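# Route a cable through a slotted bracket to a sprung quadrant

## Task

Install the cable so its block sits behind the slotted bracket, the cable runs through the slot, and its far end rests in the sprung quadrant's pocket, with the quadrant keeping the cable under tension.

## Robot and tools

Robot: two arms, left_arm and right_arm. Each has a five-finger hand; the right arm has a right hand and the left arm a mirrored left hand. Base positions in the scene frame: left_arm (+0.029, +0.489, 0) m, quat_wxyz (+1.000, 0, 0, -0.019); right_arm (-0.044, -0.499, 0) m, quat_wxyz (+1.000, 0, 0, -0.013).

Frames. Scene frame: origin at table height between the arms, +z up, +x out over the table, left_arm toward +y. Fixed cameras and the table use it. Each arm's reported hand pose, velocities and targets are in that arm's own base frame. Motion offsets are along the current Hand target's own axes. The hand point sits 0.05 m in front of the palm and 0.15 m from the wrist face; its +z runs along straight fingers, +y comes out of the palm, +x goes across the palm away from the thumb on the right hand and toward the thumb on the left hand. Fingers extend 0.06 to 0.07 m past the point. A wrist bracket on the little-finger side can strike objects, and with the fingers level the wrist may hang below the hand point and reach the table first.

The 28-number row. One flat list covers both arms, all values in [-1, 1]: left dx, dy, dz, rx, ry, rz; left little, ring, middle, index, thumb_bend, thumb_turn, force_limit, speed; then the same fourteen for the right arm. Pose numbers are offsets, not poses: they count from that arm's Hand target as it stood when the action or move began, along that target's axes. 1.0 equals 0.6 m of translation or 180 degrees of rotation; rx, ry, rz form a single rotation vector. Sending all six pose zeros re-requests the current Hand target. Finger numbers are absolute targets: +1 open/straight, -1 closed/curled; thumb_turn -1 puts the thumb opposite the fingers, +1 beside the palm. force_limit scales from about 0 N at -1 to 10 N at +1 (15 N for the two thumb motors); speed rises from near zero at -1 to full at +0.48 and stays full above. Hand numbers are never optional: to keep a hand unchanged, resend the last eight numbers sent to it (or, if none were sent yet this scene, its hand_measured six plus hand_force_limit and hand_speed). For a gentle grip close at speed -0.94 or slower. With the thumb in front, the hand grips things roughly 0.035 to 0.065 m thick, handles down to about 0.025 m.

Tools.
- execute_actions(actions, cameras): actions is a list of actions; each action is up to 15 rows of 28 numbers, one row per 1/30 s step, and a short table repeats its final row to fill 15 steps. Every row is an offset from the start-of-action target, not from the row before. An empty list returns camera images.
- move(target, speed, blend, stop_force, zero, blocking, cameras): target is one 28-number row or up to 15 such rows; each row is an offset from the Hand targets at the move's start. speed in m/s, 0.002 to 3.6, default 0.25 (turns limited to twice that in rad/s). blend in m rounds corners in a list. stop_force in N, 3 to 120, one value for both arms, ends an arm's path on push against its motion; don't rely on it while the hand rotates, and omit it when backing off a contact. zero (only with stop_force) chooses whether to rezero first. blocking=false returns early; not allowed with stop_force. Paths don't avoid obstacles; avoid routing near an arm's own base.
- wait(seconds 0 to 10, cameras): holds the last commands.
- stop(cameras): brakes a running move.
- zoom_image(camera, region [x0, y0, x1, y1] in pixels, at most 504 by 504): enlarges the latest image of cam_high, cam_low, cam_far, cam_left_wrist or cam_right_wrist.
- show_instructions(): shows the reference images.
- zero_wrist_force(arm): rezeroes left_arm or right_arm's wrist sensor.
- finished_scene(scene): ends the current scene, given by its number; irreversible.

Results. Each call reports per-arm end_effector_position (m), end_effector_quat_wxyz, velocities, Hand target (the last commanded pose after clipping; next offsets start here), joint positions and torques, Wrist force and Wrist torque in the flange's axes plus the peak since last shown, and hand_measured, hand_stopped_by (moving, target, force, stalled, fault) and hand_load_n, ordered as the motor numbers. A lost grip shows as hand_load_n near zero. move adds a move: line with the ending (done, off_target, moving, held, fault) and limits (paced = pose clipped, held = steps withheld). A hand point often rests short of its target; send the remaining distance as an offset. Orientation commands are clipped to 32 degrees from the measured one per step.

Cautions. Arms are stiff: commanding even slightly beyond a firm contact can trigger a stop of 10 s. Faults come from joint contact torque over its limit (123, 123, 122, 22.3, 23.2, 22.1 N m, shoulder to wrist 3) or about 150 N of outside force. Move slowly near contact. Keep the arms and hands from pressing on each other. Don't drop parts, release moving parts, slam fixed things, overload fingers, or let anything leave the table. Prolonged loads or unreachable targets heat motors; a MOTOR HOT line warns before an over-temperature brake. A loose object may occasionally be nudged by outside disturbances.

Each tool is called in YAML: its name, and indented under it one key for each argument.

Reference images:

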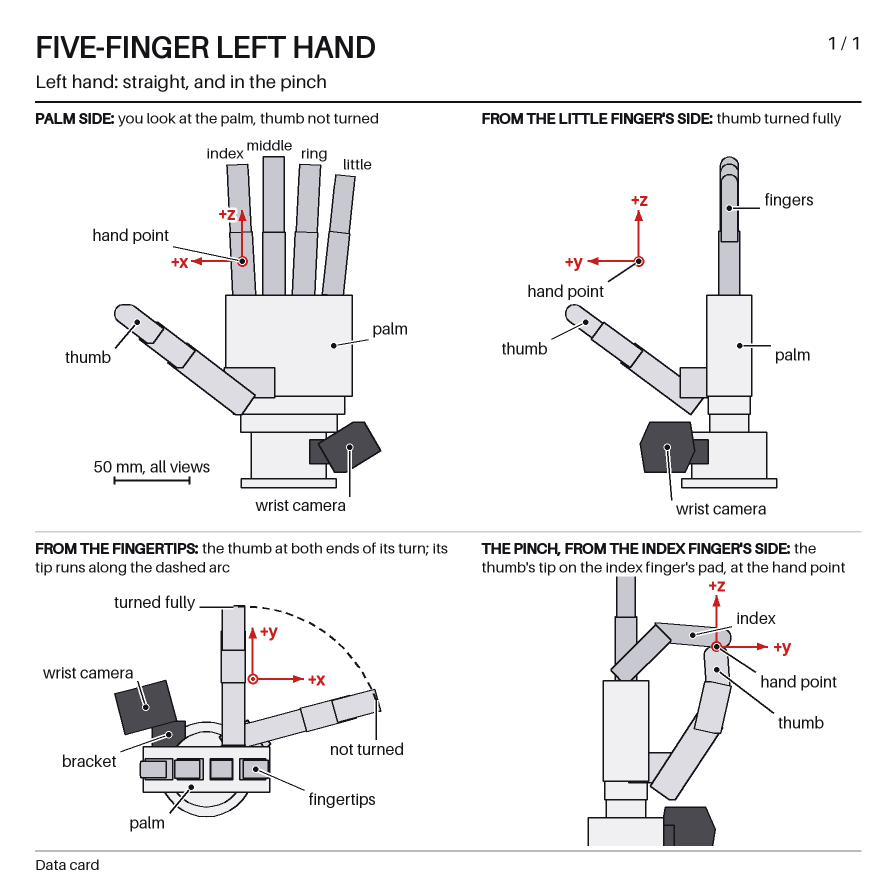

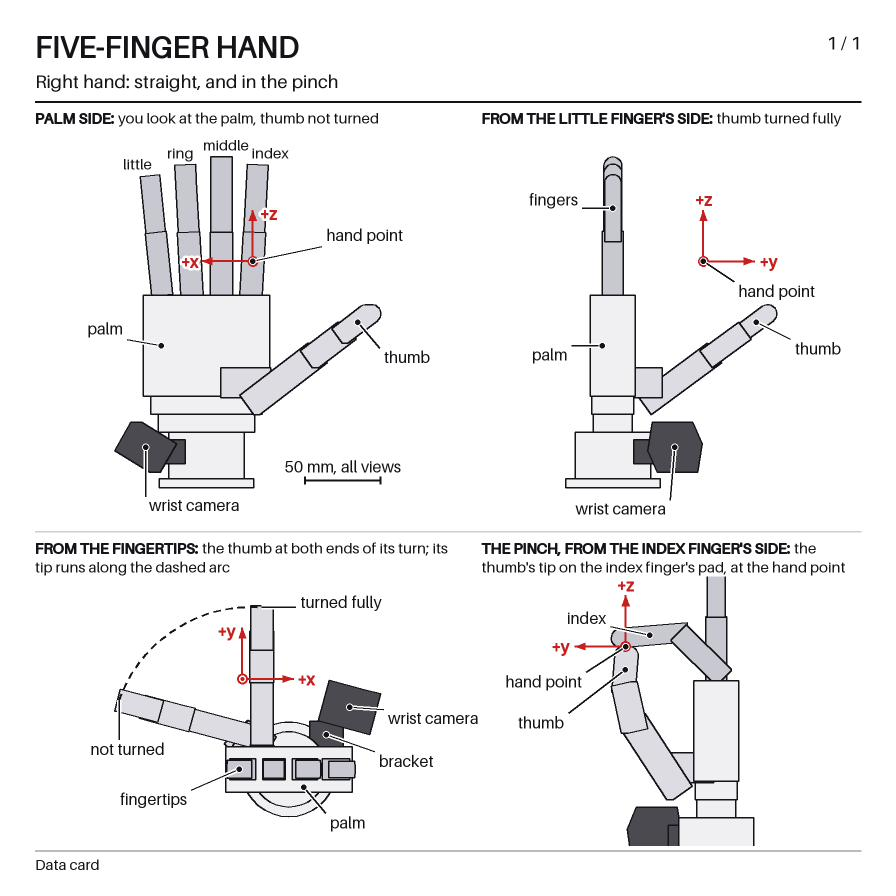

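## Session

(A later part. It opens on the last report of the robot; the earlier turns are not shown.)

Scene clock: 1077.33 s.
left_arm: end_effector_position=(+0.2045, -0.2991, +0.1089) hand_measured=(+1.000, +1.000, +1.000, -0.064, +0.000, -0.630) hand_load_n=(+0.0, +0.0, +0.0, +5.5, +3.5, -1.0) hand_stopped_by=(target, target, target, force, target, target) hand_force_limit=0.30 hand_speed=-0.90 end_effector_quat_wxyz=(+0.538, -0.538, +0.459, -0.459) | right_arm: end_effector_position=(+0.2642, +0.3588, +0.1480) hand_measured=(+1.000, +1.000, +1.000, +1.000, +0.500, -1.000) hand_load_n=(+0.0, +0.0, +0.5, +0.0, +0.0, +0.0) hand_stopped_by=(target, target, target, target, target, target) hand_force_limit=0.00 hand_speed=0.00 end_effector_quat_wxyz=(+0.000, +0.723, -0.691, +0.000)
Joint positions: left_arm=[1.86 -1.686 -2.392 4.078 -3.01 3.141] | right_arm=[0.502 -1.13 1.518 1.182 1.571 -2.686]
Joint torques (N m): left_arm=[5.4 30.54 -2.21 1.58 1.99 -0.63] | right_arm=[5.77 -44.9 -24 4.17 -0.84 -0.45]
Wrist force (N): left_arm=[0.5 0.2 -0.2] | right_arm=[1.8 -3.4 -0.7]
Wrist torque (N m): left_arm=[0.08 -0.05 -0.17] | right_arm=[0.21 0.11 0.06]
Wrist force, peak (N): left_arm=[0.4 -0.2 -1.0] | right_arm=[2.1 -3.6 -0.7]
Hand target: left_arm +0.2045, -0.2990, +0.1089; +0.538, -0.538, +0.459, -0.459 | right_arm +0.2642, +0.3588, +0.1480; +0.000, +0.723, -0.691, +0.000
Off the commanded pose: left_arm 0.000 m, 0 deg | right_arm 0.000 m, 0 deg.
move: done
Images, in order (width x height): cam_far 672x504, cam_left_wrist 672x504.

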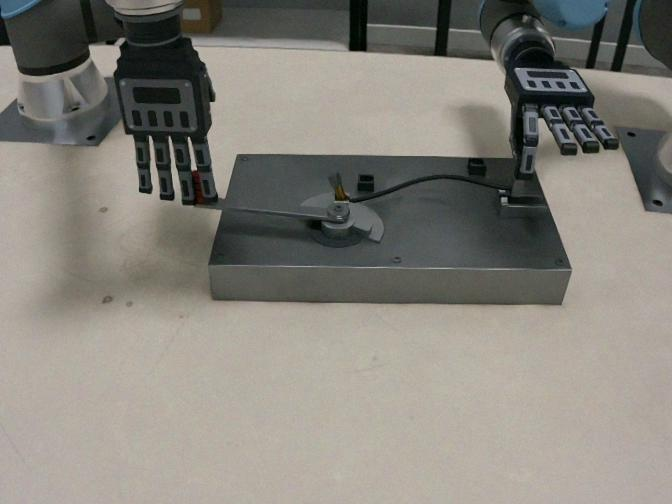

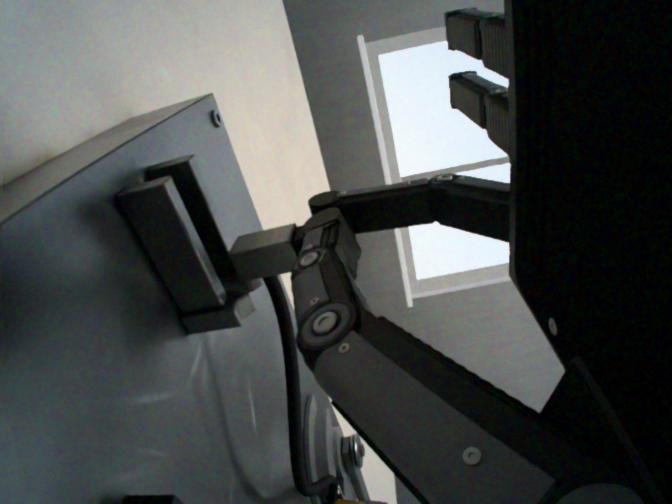

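move:
  target:
    - [0,0,-0.001,0,0,0,1,1,1,-0.62,0,-0.63,0.3,-0.9,0,0,0,0,0,0,1,1,1,1,0.5,-1,0,0]
    - [0,0.0233,-0.001,0,0,0,1,1,1,-0.62,0,-0.63,0.3,-0.9,0,0,0,0,0,0,1,1,1,1,0.5,-1,0,0]
  speed: 0.01
  stop_force: 3
  cameras: ["cam_far","cam_left_wrist"]

zoom_image:
  camera: "cam_far"
  region: [490, 160, 550, 220]

zoom_image:
  camera: "cam_left_wrist"
  region: [180, 200, 320, 320]

Scene clock: 1108.43 s.
left_arm: end_effector_position=(+0.2039, -0.2991, +0.0949) hand_measured=(+1.000, +1.000, +1.000, -0.064, +0.002, -0.630) hand_load_n=(+0.0, +0.0, +0.0, +5.5, +5.5, +0.0) hand_stopped_by=(target, target, target, force, target, target) hand_force_limit=0.30 hand_speed=-0.90 end_effector_quat_wxyz=(+0.538, -0.538, +0.459, -0.459) | right_arm: end_effector_position=(+0.2642, +0.3588, +0.1480) hand_measured=(+1.000, +1.000, +1.000, +1.000, +0.500, -1.000) hand_load_n=(+0.0, +0.0, +0.5, +0.0, +0.0, +0.0) hand_stopped_by=(target, target, target, target, target, target) hand_force_limit=0.00 hand_speed=0.00 end_effector_quat_wxyz=(+0.000, +0.723, -0.691, +0.000)
Joint positions: left_arm=[1.858 -1.727 -2.404 4.131 -3.012 3.141] | right_arm=[0.502 -1.13 1.518 1.182 1.571 -2.686]
Joint torques (N m): left_arm=[-8.38 2.58 -2.23 1.86 -2.63 0.87] | right_arm=[5.31 -44.96 -23.28 3.96 -0.82 -0.57]
Wrist force (N): left_arm=[0.5 -0.1 0.3] | right_arm=[2.1 -3.5 -0.3]
Wrist torque (N m): left_arm=[0.08 -0.03 -0.17] | right_arm=[0.19 0.08 0.07]
Wrist force, peak (N): left_arm=[0.6 -1.0 0.6] | right_arm=[2.3 -3.6 0.1]
Hand target: left_arm +0.2039, -0.2991, +0.0949; +0.538, -0.538, +0.459, -0.459 | right_arm +0.2642, +0.3588, +0.1480; +0.000, +0.723, -0.691, +0.000
Off the commanded pose: left_arm 0.000 m, 0 deg | right_arm 0.000 m, 0 deg.
move: done
Images, in order (width x height): cam_far 672x504, cam_left_wrist 672x504.

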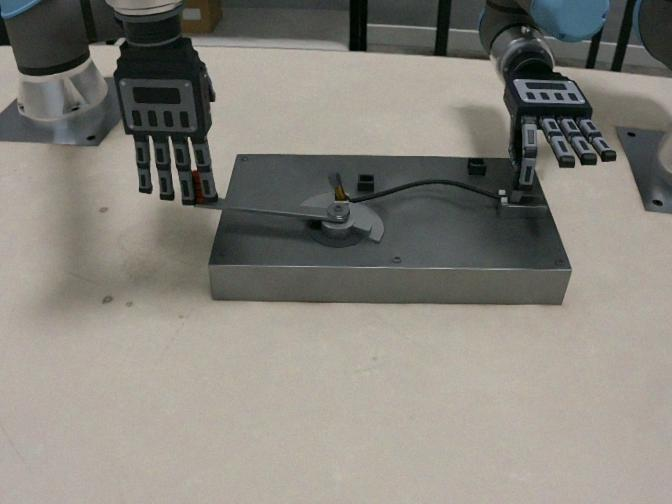

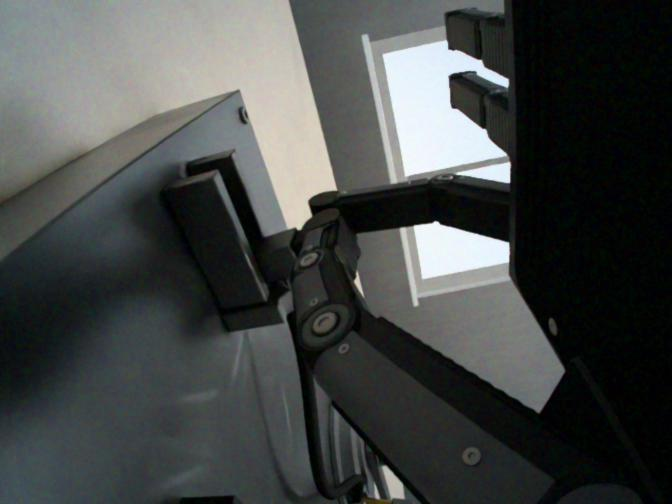

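Scaled by 8.400.

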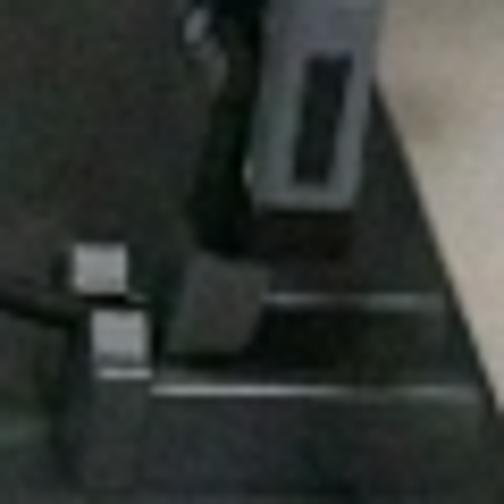

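Scaled by 3.600 from the camera's 672x504 image, which has a finer 960x720 frame.

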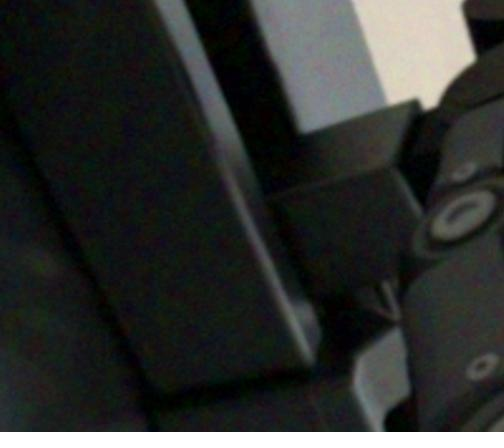

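move:
  target: [0,0.0167,0,0,0,0,1,1,1,-0.62,0,-0.63,0.3,-0.9,0,0,0,0,0,0,1,1,1,1,0.5,-1,0,0]
  speed: 0.01
  stop_force: 3
  cameras: ["cam_far","cam_left_wrist"]

zoom_image:
  camera: "cam_far"
  region: [490, 160, 550, 220]

zoom_image:
  camera: "cam_left_wrist"
  region: [180, 200, 320, 320]

Scene clock: 1116.47 s.
left_arm: end_effector_position=(+0.2039, -0.2991, +0.0885) hand_measured=(+1.000, +1.000, +1.000, -0.064, +0.002, -0.630) hand_load_n=(+0.0, +0.0, -0.5, +6.0, +4.0, +0.0) hand_stopped_by=(target, target, target, force, target, target) hand_force_limit=0.30 hand_speed=-0.90 end_effector_quat_wxyz=(+0.538, -0.538, +0.459, -0.459) | right_arm: end_effector_position=(+0.2642, +0.3588, +0.1480) hand_measured=(+1.000, +1.000, +1.000, +1.000, +0.500, -1.000) hand_load_n=(+0.0, +0.0, +0.5, +0.0, +0.0, +0.0) hand_stopped_by=(target, target, target, target, target, target) hand_force_limit=0.00 hand_speed=0.00 end_effector_quat_wxyz=(+0.000, +0.723, -0.691, +0.000)
Joint positions: left_arm=[1.858 -1.746 -2.408 4.153 -3.012 3.14] | right_arm=[0.502 -1.13 1.518 1.182 1.571 -2.686]
Joint torques (N m): left_arm=[-2.19 34.39 20.29 -2.06 -0.65 -1.14] | right_arm=[5.53 -43.94 -23.58 4.28 -0.88 -0.47]
Wrist force (N): left_arm=[0.6 0.2 0.3] | right_arm=[2.1 -3.2 0.0]
Wrist torque (N m): left_arm=[0.02 -0.02 -0.15] | right_arm=[0.22 0.09 0.07]
Wrist force, peak (N): left_arm=[0.3 -5.3 0.9] | right_arm=[2.2 -3.6 -0.1]
Hand target: left_arm +0.2039, -0.2991, +0.0885; +0.538, -0.538, +0.459, -0.459 (not the last commanded pose) | right_arm +0.2642, +0.3588, +0.1480; +0.000, +0.723, -0.691, +0.000
Off the commanded pose: left_arm 0.004 m, 0 deg | right_arm 0.000 m, 0 deg.
move: contact (left_arm)
Images, in order (width x height): cam_far 672x504, cam_left_wrist 672x504.

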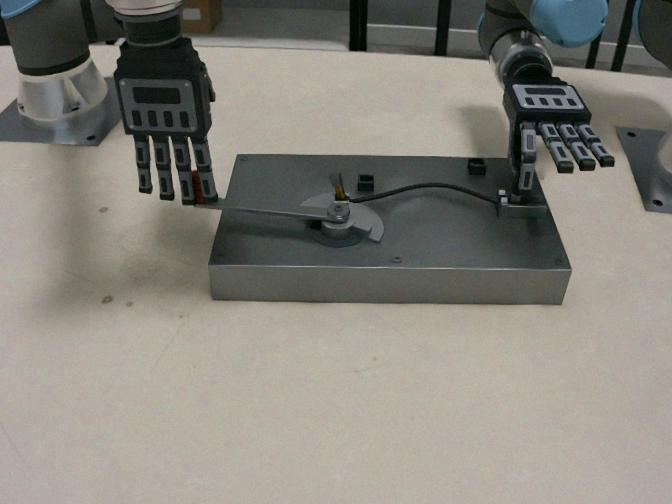

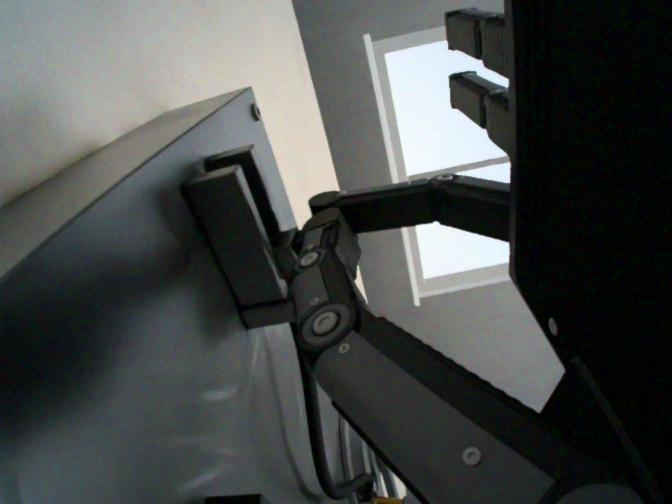

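Scaled by 8.400.

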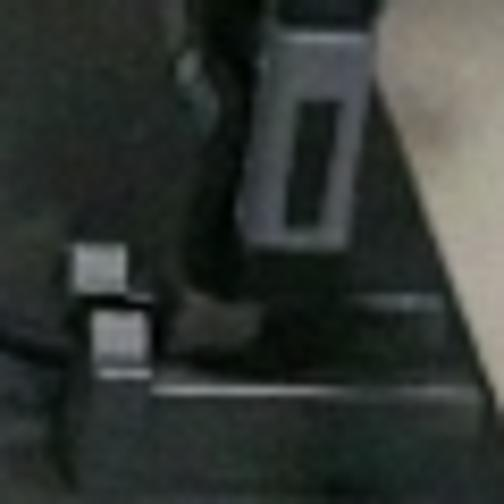

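Scaled by 3.600 from the camera's 672x504 image, which has a finer 960x720 frame.

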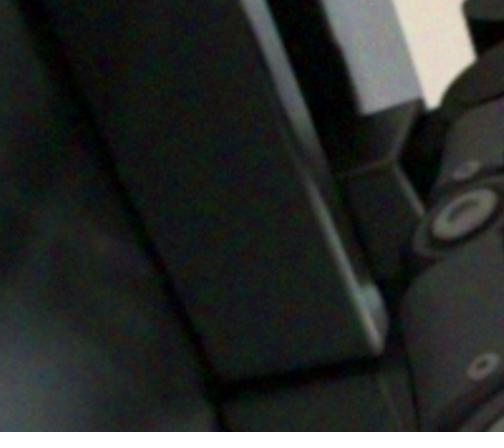

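move:
  target:
    - [0,0,0,0,0,0,1,1,1,0.5,0,-0.63,0,-0.3,0,0,0,0,0,0,1,1,1,1,0.5,-1,0,0]
    - [0,0,-0.01,0,0,0,1,1,1,0.5,0,-0.63,0,-0.3,0,0,0,0,0,0,1,1,1,1,0.5,-1,0,0]
    - [0,-0.1,-0.01,0,0,0,1,1,1,0.5,0,-0.63,0,-0.3,0,0,0,0,0,0,1,1,1,1,0.5,-1,0,0]
  speed: [0.02,0.02,0.06]
  cameras: ["cam_far","cam_left_wrist"]

zoom_image:
  camera: "cam_far"
  region: [470, 130, 570, 230]

zoom_image:
  camera: "cam_far"
  region: [300, 130, 500, 240]

zoom_image:
  camera: "cam_left_wrist"
  region: [60, 130, 300, 370]

Scene clock: 1128.83 s.
left_arm: end_effector_position=(+0.1980, -0.3000, +0.1485) hand_measured=(+1.000, +1.000, +1.000, +0.500, +0.000, -0.630) hand_load_n=(+0.0, +0.0, -0.5, +0.0, +0.5, +0.0) hand_stopped_by=(target, target, target, target, target, target) hand_force_limit=0.00 hand_speed=-0.30 end_effector_quat_wxyz=(+0.538, -0.538, +0.459, -0.459) | right_arm: end_effector_position=(+0.2642, +0.3588, +0.1480) hand_measured=(+1.000, +1.000, +1.000, +1.000, +0.500, -1.000) hand_load_n=(+0.0, +0.0, +0.5, +0.0, +0.0, +0.0) hand_stopped_by=(target, target, target, target, target, target) hand_force_limit=0.00 hand_speed=0.00 end_effector_quat_wxyz=(+0.000, +0.723, -0.691, +0.000)
Joint positions: left_arm=[1.837 -1.589 -2.344 3.938 -3.033 3.145] | right_arm=[0.502 -1.13 1.518 1.182 1.571 -2.686]
Joint torques (N m): left_arm=[5.65 0.25 25.34 -2.08 1.93 -1.6] | right_arm=[5.42 -43.51 -23.21 3.9 -1.13 -0.51]
Wrist force (N): left_arm=[-0.5 -1.0 -0.8] | right_arm=[2.4 -3.3 0.1]
Wrist torque (N m): left_arm=[-0.01 0.04 -0.05] | right_arm=[0.21 0.06 0.08]
Wrist force, peak (N): left_arm=[0.0 -1.5 -0.9] | right_arm=[2.1 -3.7 -0.6]
Hand target: left_arm +0.1980, -0.3000, +0.1485; +0.538, -0.538, +0.459, -0.459 | right_arm +0.2642, +0.3588, +0.1480; +0.000, +0.723, -0.691, +0.000
Off the commanded pose: left_arm 0.000 m, 0 deg | right_arm 0.000 m, 0 deg.
move: done
Images, in order (width x height): cam_far 672x504, cam_left_wrist 672x504.

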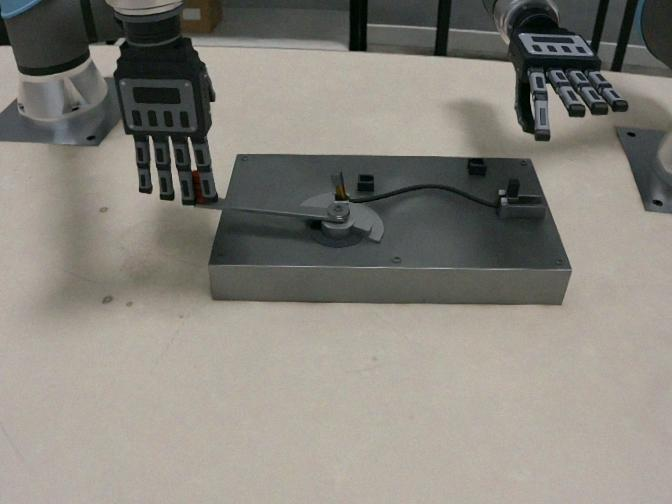

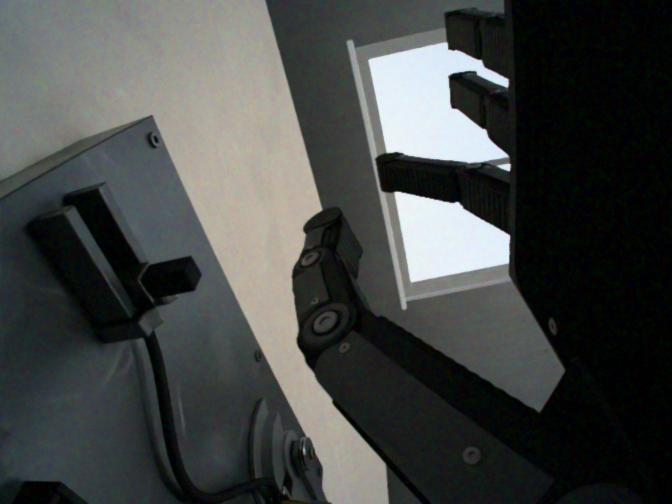

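Scaled by 5.040.

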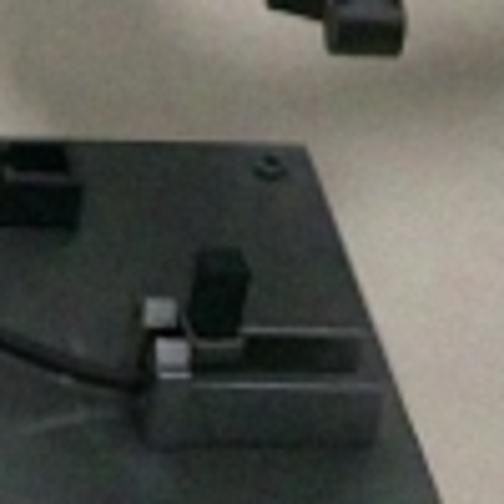

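Scaled by 2.520.

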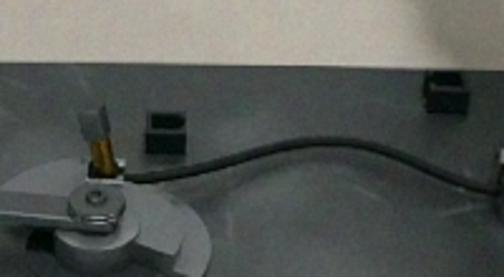

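Scaled by 2.100 from the camera's 672x504 image, which has a finer 960x720 frame.

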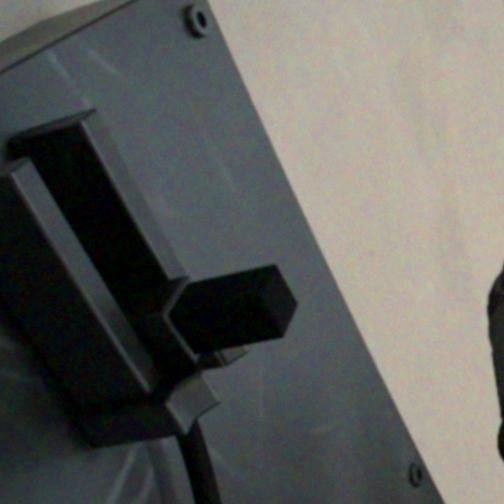

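move:
  target:
    - [0,-0.05,0,0,0,0,1,1,1,0.5,0,-0.63,0,-0.3,0.00736,-0.02281,0,0,0,-0.02778,1,1,1,1,0.5,-1,0,0]
    - [0,-0.1,0,0,0,0,1,1,1,0.5,0,-0.63,0,-0.3,0.0127,-0.04617,0,0,0,-0.05556,1,1,1,1,0.5,-1,0,0]
  speed: 0.03
  blend: [0.001,0]
  cameras: ["cam_far","cam_left_wrist"]

zoom_image:
  camera: "cam_far"
  region: [300, 130, 560, 250]

Scene clock: 1163.90 s.
left_arm: end_effector_position=(+0.1980, -0.3000, +0.2085) hand_measured=(+1.000, +1.000, +1.000, +0.500, +0.000, -0.630) hand_load_n=(+0.0, +0.0, +0.0, +0.0, +0.0, +0.0) hand_stopped_by=(target, target, target, target, target, target) hand_force_limit=0.00 hand_speed=-0.30 end_effector_quat_wxyz=(+0.538, -0.538, +0.459, -0.459) | right_arm: end_effector_position=(+0.2922, +0.3525, +0.1480) hand_measured=(+1.000, +1.000, +1.000, +1.000, +0.500, -1.000) hand_load_n=(+0.0, +0.0, +0.5, +0.0, +0.0, +0.0) hand_stopped_by=(target, target, target, target, target, target) hand_force_limit=0.00 hand_speed=0.00 end_effector_quat_wxyz=(+0.000, +0.781, -0.625, +0.000)
Joint positions: left_arm=[1.837 -1.469 -2.258 3.728 -3.033 3.141] | right_arm=[0.479 -1.07 1.426 1.214 1.571 -2.884]
Joint torques (N m): left_arm=[5.7 14.8 28.08 -2.08 1.84 -1.71] | right_arm=[-11.63 -26.9 -25.7 5.22 -0.95 -1.71]
Wrist force (N): left_arm=[-0.2 -0.7 -0.3] | right_arm=[-0.7 -3.1 -1.7]
Wrist torque (N m): left_arm=[0.00 0.06 -0.04] | right_arm=[0.29 -0.04 -0.01]
Wrist force, peak (N): left_arm=[-0.2 -1.2 -1.0] | right_arm=[2.0 -3.6 -1.6]
Hand target: left_arm +0.1980, -0.3000, +0.2085; +0.538, -0.538, +0.459, -0.459 | right_arm +0.2922, +0.3525, +0.1480; +0.000, +0.781, -0.625, +0.000
Off the commanded pose: left_arm 0.000 m, 0 deg | right_arm 0.000 m, 0 deg.
move: done
Images, in order (width x height): cam_far 672x504, cam_left_wrist 672x504.

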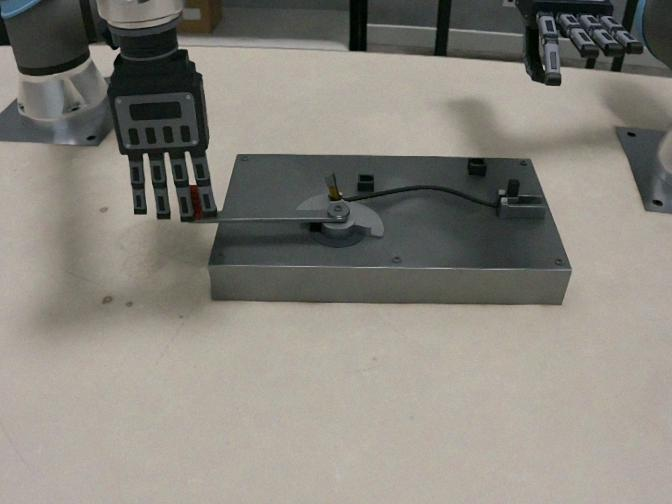

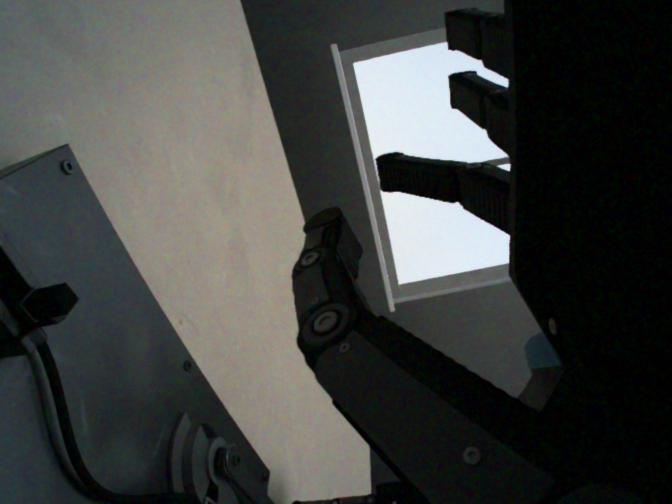

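Scaled by 1.938.

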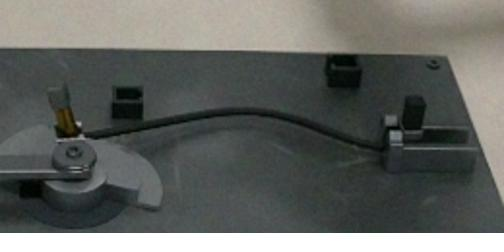

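move:
  target:
    - [0,0,0,0,0,0,1,1,1,0.5,0,-0.63,0,-0.3,0.00736,-0.02281,0,0,0,-0.02778,1,1,1,1,0.5,-1,0,0]
    - [0,0,0,0,0,0,1,1,1,0.5,0,-0.63,0,-0.3,0.0127,-0.04617,0,0,0,-0.05556,1,1,1,1,0.5,-1,0,0]
  speed: 0.03
  blend: [0.001,0]
  cameras: ["cam_far","cam_right_wrist"]

zoom_image:
  camera: "cam_far"
  region: [300, 130, 560, 250]

Scene clock: 1175.27 s.
left_arm: end_effector_position=(+0.1980, -0.3000, +0.2085) hand_measured=(+1.000, +1.000, +1.000, +0.500, +0.000, -0.630) hand_load_n=(+0.0, +0.0, +0.0, +0.0, +0.0, +0.0) hand_stopped_by=(target, target, target, target, target, target) hand_force_limit=0.00 hand_speed=-0.30 end_effector_quat_wxyz=(+0.538, -0.538, +0.459, -0.459) | right_arm: end_effector_position=(+0.3209, +0.3511, +0.1480) hand_measured=(+1.000, +1.000, +1.000, +1.000, +0.500, -1.000) hand_load_n=(+0.0, +0.0, +0.5, +0.0, +0.0, +0.0) hand_stopped_by=(target, target, target, target, target, target) hand_force_limit=0.00 hand_speed=0.00 end_effector_quat_wxyz=(+0.000, +0.832, -0.555, +0.000)
Joint positions: left_arm=[1.837 -1.469 -2.258 3.727 -3.033 3.141] | right_arm=[0.469 -1 1.316 1.255 1.571 -3.068]
Joint torques (N m): left_arm=[5.27 -0.38 27.61 -2.1 1.96 -1.52] | right_arm=[-12.49 -31.07 -25.81 5.23 0.63 -1.56]
Wrist force (N): left_arm=[0.2 -0.3 -0.2] | right_arm=[-1.8 -2.8 0.0]
Wrist torque (N m): left_arm=[0.04 0.01 -0.03] | right_arm=[0.18 -0.09 -0.07]
Wrist force, peak (N): left_arm=[0.3 -1.1 -0.3] | right_arm=[-0.2 -3.5 -2.8]
Hand target: left_arm +0.1980, -0.3000, +0.2085; +0.538, -0.538, +0.459, -0.459 | right_arm +0.3209, +0.3511, +0.1480; +0.000, +0.832, -0.555, +0.000
Off the commanded pose: left_arm 0.000 m, 0 deg | right_arm 0.000 m, 0 deg.
move: done
Images, in order (width x height): cam_far 672x504, cam_right_wrist 672x504.

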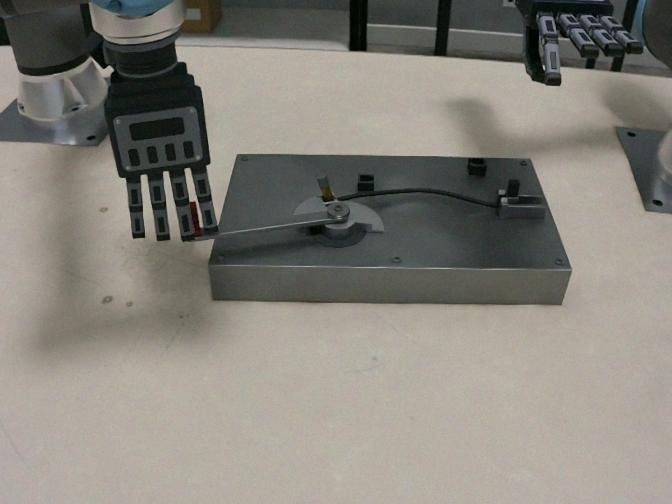

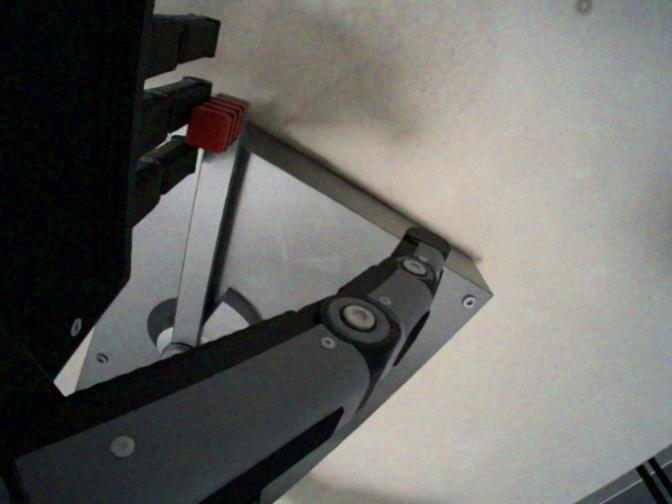

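Scaled by 1.938.

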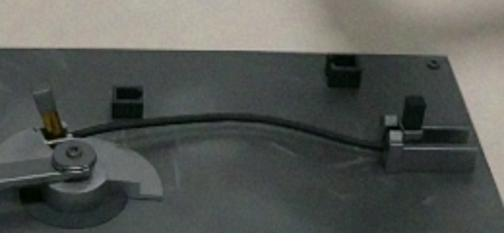

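zoom_image:
  camera: "cam_far"
  region: [290, 160, 370, 230]

Scaled by 6.300.

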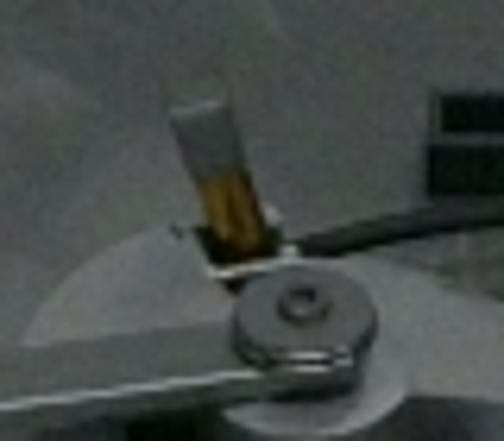

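move:
  target: [0,0,0,0,0,0,1,1,1,0.5,0,-0.63,0,-0.3,0.00736,-0.02281,0,0,0,-0.02778,1,1,1,1,0.5,-1,0,0]
  speed: 0.025
  cameras: ["cam_far"]

zoom_image:
  camera: "cam_far"
  region: [290, 160, 370, 230]

zoom_image:
  camera: "cam_far"
  region: [300, 130, 560, 250]

Scene clock: 1193.17 s.
left_arm: end_effector_position=(+0.1980, -0.3000, +0.2085) hand_measured=(+1.000, +1.000, +1.000, +0.500, +0.000, -0.630) hand_load_n=(+0.0, +0.0, +0.0, +0.0, +0.5, +0.0) hand_stopped_by=(target, target, target, target, target, target) hand_force_limit=0.00 hand_speed=-0.30 end_effector_quat_wxyz=(+0.538, -0.538, +0.459, -0.459) | right_arm: end_effector_position=(+0.3352, +0.3523, +0.1480) hand_measured=(+1.000, +1.000, +1.000, +1.000, +0.500, -1.000) hand_load_n=(+0.0, +0.0, +0.5, +0.0, +0.0, +0.0) hand_stopped_by=(target, target, target, target, target, target) hand_force_limit=0.00 hand_speed=0.00 end_effector_quat_wxyz=(+0.000, +0.856, -0.518, +0.000)
Joint positions: left_arm=[1.837 -1.469 -2.258 3.727 -3.033 3.141] | right_arm=[0.468 -0.963 1.255 1.278 1.571 -3.156]
Joint torques (N m): left_arm=[5.69 -0.46 28.43 -2.05 1.87 -1.43] | right_arm=[-13.48 -30.63 -26.63 5.07 0.09 -0.97]
Wrist force (N): left_arm=[0.2 -0.6 -0.2] | right_arm=[-1.7 -2.4 -0.1]
Wrist torque (N m): left_arm=[0.00 0.02 -0.02] | right_arm=[0.18 -0.04 -0.06]
Wrist force, peak (N): left_arm=[0.6 -1.0 0.0] | right_arm=[-2.0 -3.2 -0.6]
Hand target: left_arm +0.1980, -0.3000, +0.2085; +0.538, -0.538, +0.459, -0.459 | right_arm +0.3353, +0.3523, +0.1480; +0.000, +0.856, -0.518, +0.000
Off the commanded pose: left_arm 0.000 m, 0 deg | right_arm 0.000 m, 0 deg.
move: done
Images, in order (width x height): cam_far 672x504.

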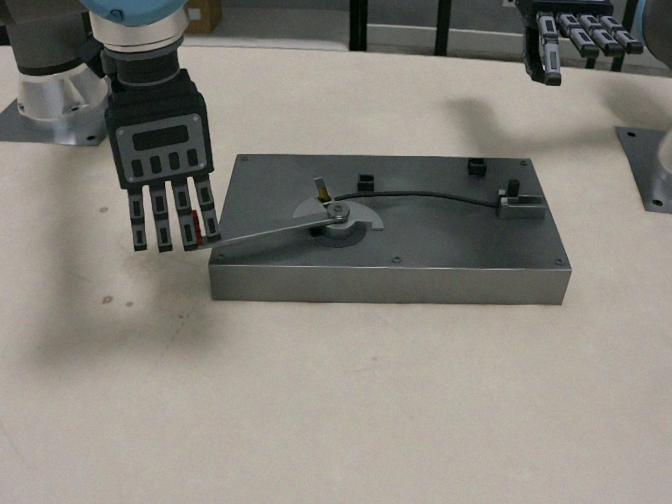

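Scaled by 6.300.

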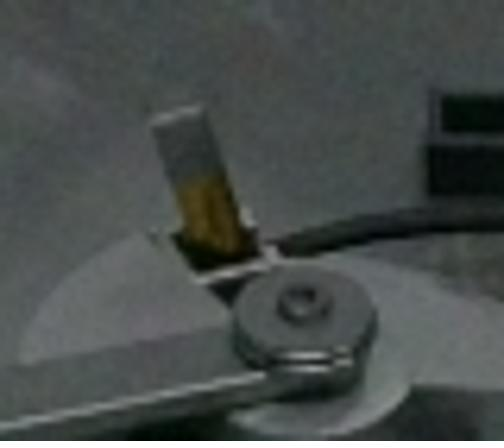

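Scaled by 1.938.

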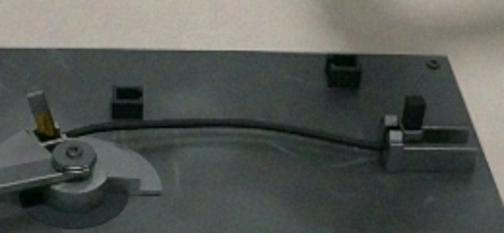

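move:
  target: [0,0,0,0,0,0,1,1,1,0.5,0,-0.63,0,-0.3,0.00736,-0.02281,0,0,0,-0.02778,1,1,1,1,0.5,-1,0,0]
  speed: 0.025
  cameras: ["cam_far"]

zoom_image:
  camera: "cam_far"
  region: [290, 160, 370, 230]

zoom_image:
  camera: "cam_far"
  region: [300, 130, 560, 250]

Scene clock: 1203.50 s.
left_arm: end_effector_position=(+0.1980, -0.3000, +0.2085) hand_measured=(+1.000, +1.000, +1.000, +0.500, +0.000, -0.630) hand_load_n=(-0.5, +0.0, +0.0, +0.0, +0.0, +0.0) hand_stopped_by=(target, target, target, target, target, target) hand_force_limit=0.00 hand_speed=-0.30 end_effector_quat_wxyz=(+0.538, -0.538, +0.459, -0.459) | right_arm: end_effector_position=(+0.3494, +0.3547, +0.1480) hand_measured=(+1.000, +1.000, +1.000, +1.000, +0.500, -1.000) hand_load_n=(+0.0, +0.0, +0.0, +0.5, +0.0, +0.0) hand_stopped_by=(target, target, target, target, target, target) hand_force_limit=0.00 hand_speed=0.00 end_effector_quat_wxyz=(+0.000, +0.877, -0.480, +0.000)
Joint positions: left_arm=[1.837 -1.469 -2.258 3.727 -3.033 3.141] | right_arm=[0.47 -0.923 1.189 1.305 1.571 -3.241]
Joint torques (N m): left_arm=[5.73 -0.23 27.12 -2.08 1.87 -1.46] | right_arm=[7.05 -33.98 -28.58 4.46 0.57 -1.56]
Wrist force (N): left_arm=[0.2 -0.9 -0.1] | right_arm=[-0.2 0.0 0.0]
Wrist torque (N m): left_arm=[-0.04 0.02 -0.01] | right_arm=[0.08 -0.03 0.07]
Wrist force, peak (N): left_arm=[0.5 -1.1 -0.3] | right_arm=[-1.9 -2.7 -0.5]
Hand target: left_arm +0.1980, -0.3000, +0.2085; +0.538, -0.538, +0.459, -0.459 | right_arm +0.3494, +0.3547, +0.1480; +0.000, +0.877, -0.480, +0.000
Off the commanded pose: left_arm 0.000 m, 0 deg | right_arm 0.000 m, 0 deg.
move: done
Images, in order (width x height): cam_far 672x504.

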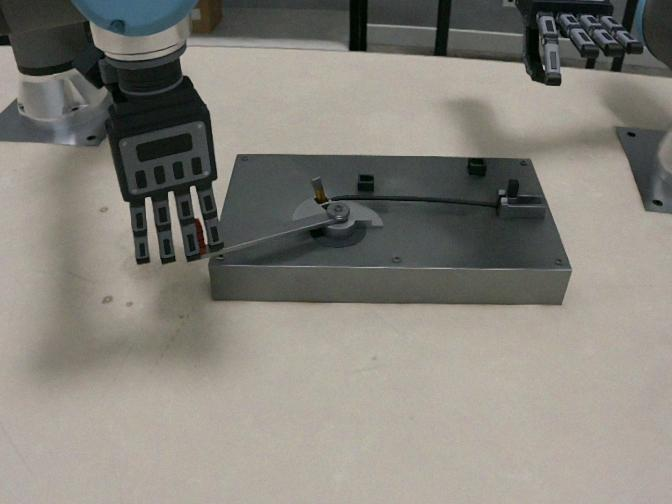

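Scaled by 6.300.

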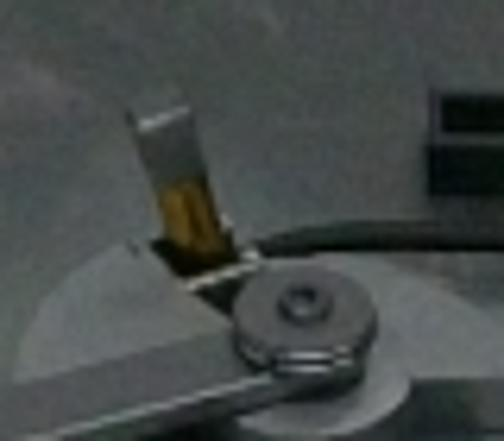

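Scaled by 1.938.

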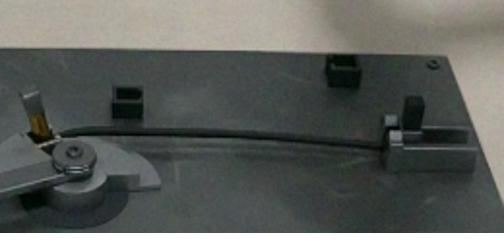

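move:
  target: [0,0,0,0,0,0,1,1,1,0.5,0,-0.63,0,-0.3,0,-0.0117,0,0,0,0,1,1,1,1,0.5,-1,0,0]
  speed: 0.02
  cameras: ["cam_far","cam_right_wrist"]

zoom_image:
  camera: "cam_far"
  region: [290, 160, 370, 230]

zoom_image:
  camera: "cam_far"
  region: [300, 130, 560, 250]

Scene clock: 1210.33 s.
left_arm: end_effector_position=(+0.1980, -0.3000, +0.2085) hand_measured=(+1.000, +1.000, +1.000, +0.500, +0.000, -0.630) hand_load_n=(+0.0, +0.0, +0.0, +0.0, +0.0, +0.0) hand_stopped_by=(target, target, target, target, target, target) hand_force_limit=0.00 hand_speed=-0.30 end_effector_quat_wxyz=(+0.538, -0.538, +0.459, -0.459) | right_arm: end_effector_position=(+0.3553, +0.3585, +0.1480) hand_measured=(+1.000, +1.000, +1.000, +1.000, +0.500, -1.000) hand_load_n=(+0.0, +0.0, +0.0, +0.0, +0.0, +0.0) hand_stopped_by=(target, target, target, target, target, target) hand_force_limit=0.00 hand_speed=0.00 end_effector_quat_wxyz=(+0.000, +0.877, -0.480, +0.000)
Joint positions: left_arm=[1.837 -1.469 -2.258 3.727 -3.033 3.141] | right_arm=[0.472 -0.905 1.159 1.317 1.571 -3.24]
Joint torques (N m): left_arm=[5.11 -0.46 27.92 -2.07 1.84 -1.49] | right_arm=[7.46 -33.98 -29.81 4.2 -0.13 1.23]
Wrist force (N): left_arm=[-0.2 -0.6 -0.1] | right_arm=[-0.1 0.2 -0.1]
Wrist torque (N m): left_arm=[0.00 0.06 -0.04] | right_arm=[0.05 -0.01 0.07]
Wrist force, peak (N): left_arm=[0.2 -1.0 -0.5] | right_arm=[-0.5 0.0 -0.3]
Hand target: left_arm +0.1980, -0.3000, +0.2085; +0.538, -0.538, +0.459, -0.459 | right_arm +0.3553, +0.3585, +0.1480; +0.000, +0.877, -0.480, +0.000
Off the commanded pose: left_arm 0.000 m, 0 deg | right_arm 0.000 m, 0 deg.
move: done
Images, in order (width x height): cam_far 672x504, cam_right_wrist 672x504.

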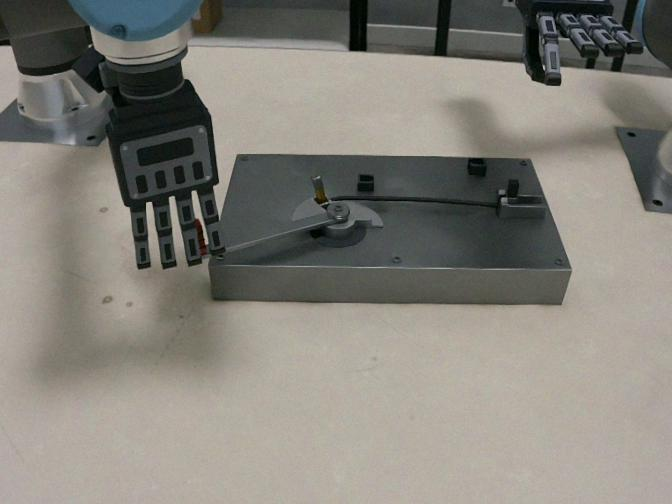

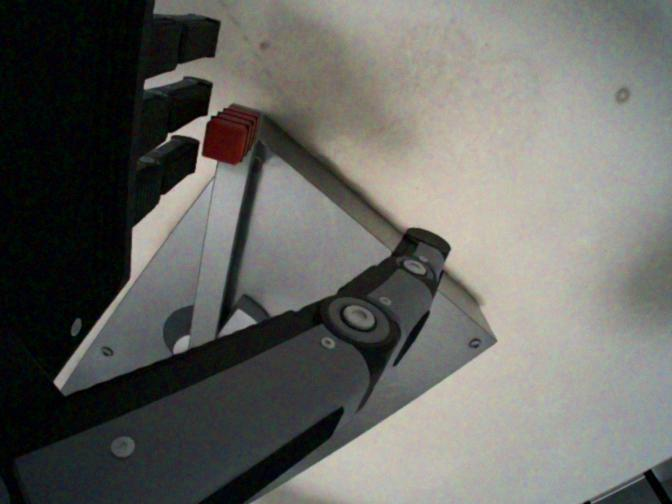

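Scaled by 6.300.

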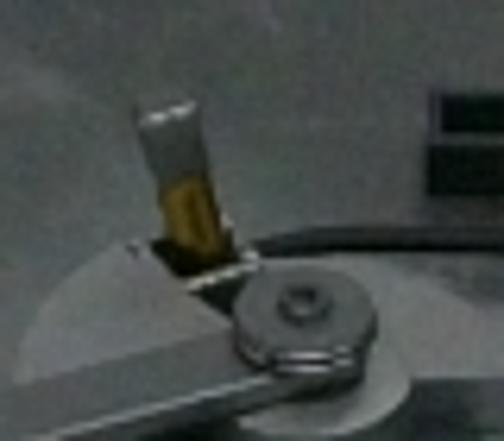

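Scaled by 1.938.

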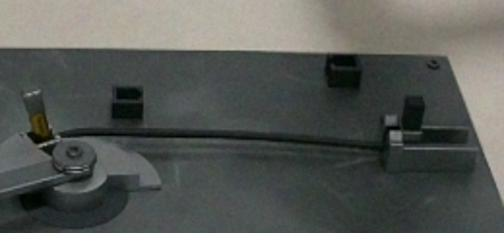

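move:
  target: [0,0,0,0,0,0,1,1,1,0.5,0,-0.63,0,-0.3,0,-0.01,-0.14,0,0,0,1,1,1,1,0.5,-1,0,0]
  speed: 0.08
  cameras: ["cam_far","cam_left_wrist","cam_right_wrist"]

zoom_image:
  camera: "cam_far"
  region: [280, 140, 580, 260]

zoom_image:
  camera: "cam_right_wrist"
  region: [140, 180, 440, 440]

Scene clock: 1221.83 s.
left_arm: end_effector_position=(+0.1980, -0.3000, +0.2085) hand_measured=(+1.000, +1.000, +1.000, +0.500, +0.000, -0.630) hand_load_n=(+0.0, +0.0, +0.0, +0.0, +0.5, +0.0) hand_stopped_by=(target, target, target, target, target, target) hand_force_limit=0.00 hand_speed=-0.30 end_effector_quat_wxyz=(+0.538, -0.538, +0.459, -0.459) | right_arm: end_effector_position=(+0.3603, +0.3618, +0.2320) hand_measured=(+1.000, +1.000, +1.000, +1.000, +0.500, -1.000) hand_load_n=(+0.0, +0.0, +0.0, +0.0, +0.0, +0.0) hand_stopped_by=(target, target, target, target, target, target) hand_force_limit=0.00 hand_speed=0.00 end_effector_quat_wxyz=(+0.000, +0.877, -0.480, +0.000)
Joint positions: left_arm=[1.837 -1.469 -2.258 3.727 -3.033 3.141] | right_arm=[0.473 -0.923 0.972 1.522 1.571 -3.239]
Joint torques (N m): left_arm=[5.34 -0.38 28.25 -2 1.93 -1.39] | right_arm=[7.3 -33.93 -27.69 4.07 1.19 1.09]
Wrist force (N): left_arm=[0.1 -0.9 -0.1] | right_arm=[-0.1 -0.1 0.0]
Wrist torque (N m): left_arm=[-0.05 0.02 -0.01] | right_arm=[0.00 -0.03 0.06]
Wrist force, peak (N): left_arm=[0.7 -1.1 -0.2] | right_arm=[-0.2 0.0 -0.8]
Hand target: left_arm +0.1980, -0.3000, +0.2085; +0.538, -0.538, +0.459, -0.459 | right_arm +0.3604, +0.3618, +0.2320; +0.000, +0.877, -0.480, +0.000
Off the commanded pose: left_arm 0.000 m, 0 deg | right_arm 0.000 m, 0 deg.
move: done
Images, in order (width x height): cam_far 672x504, cam_left_wrist 672x504, cam_right_wrist 672x504.

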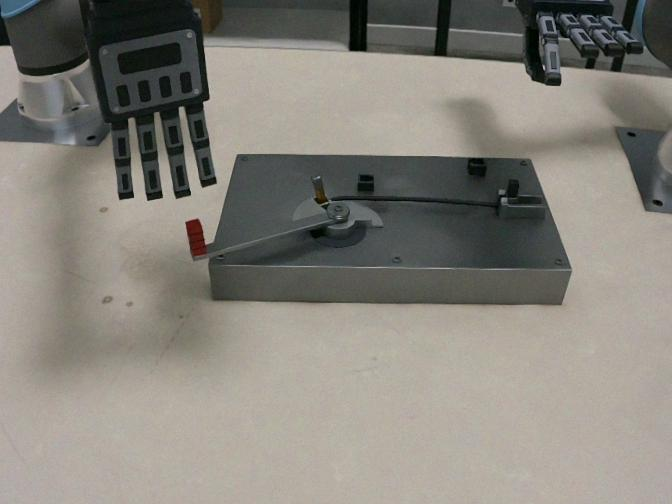

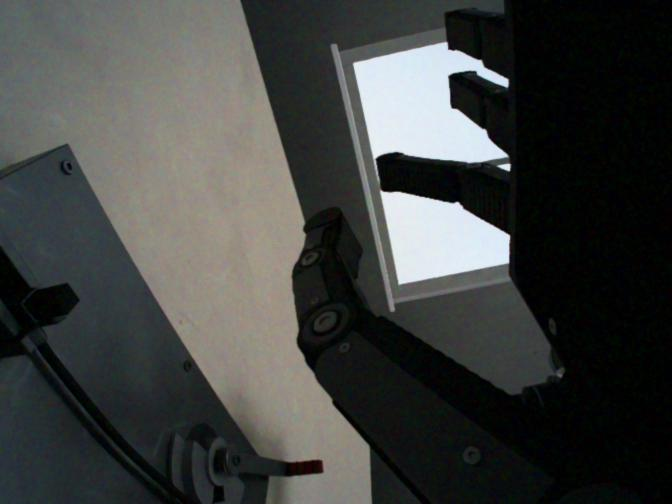

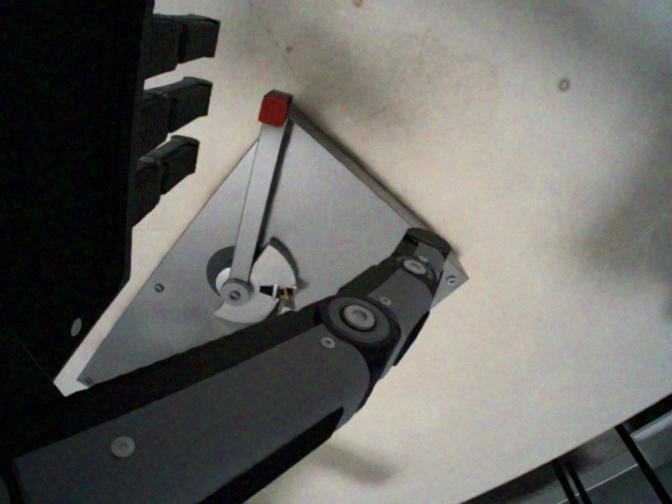

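Scaled by 1.680.

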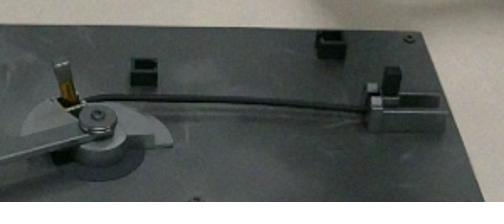

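Scaled by 1.680 from the camera's 672x504 image, which has a finer 960x720 frame.

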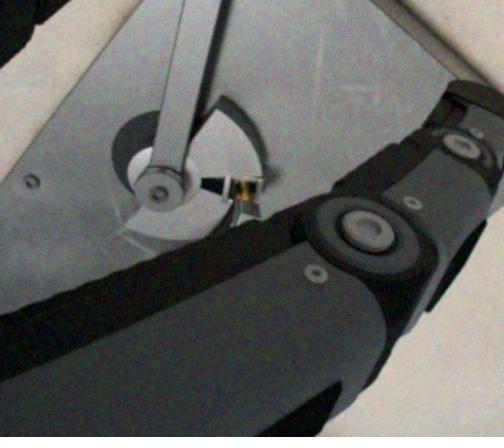

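finished_scene:
  scene: 2

The scene is finished: the task was done.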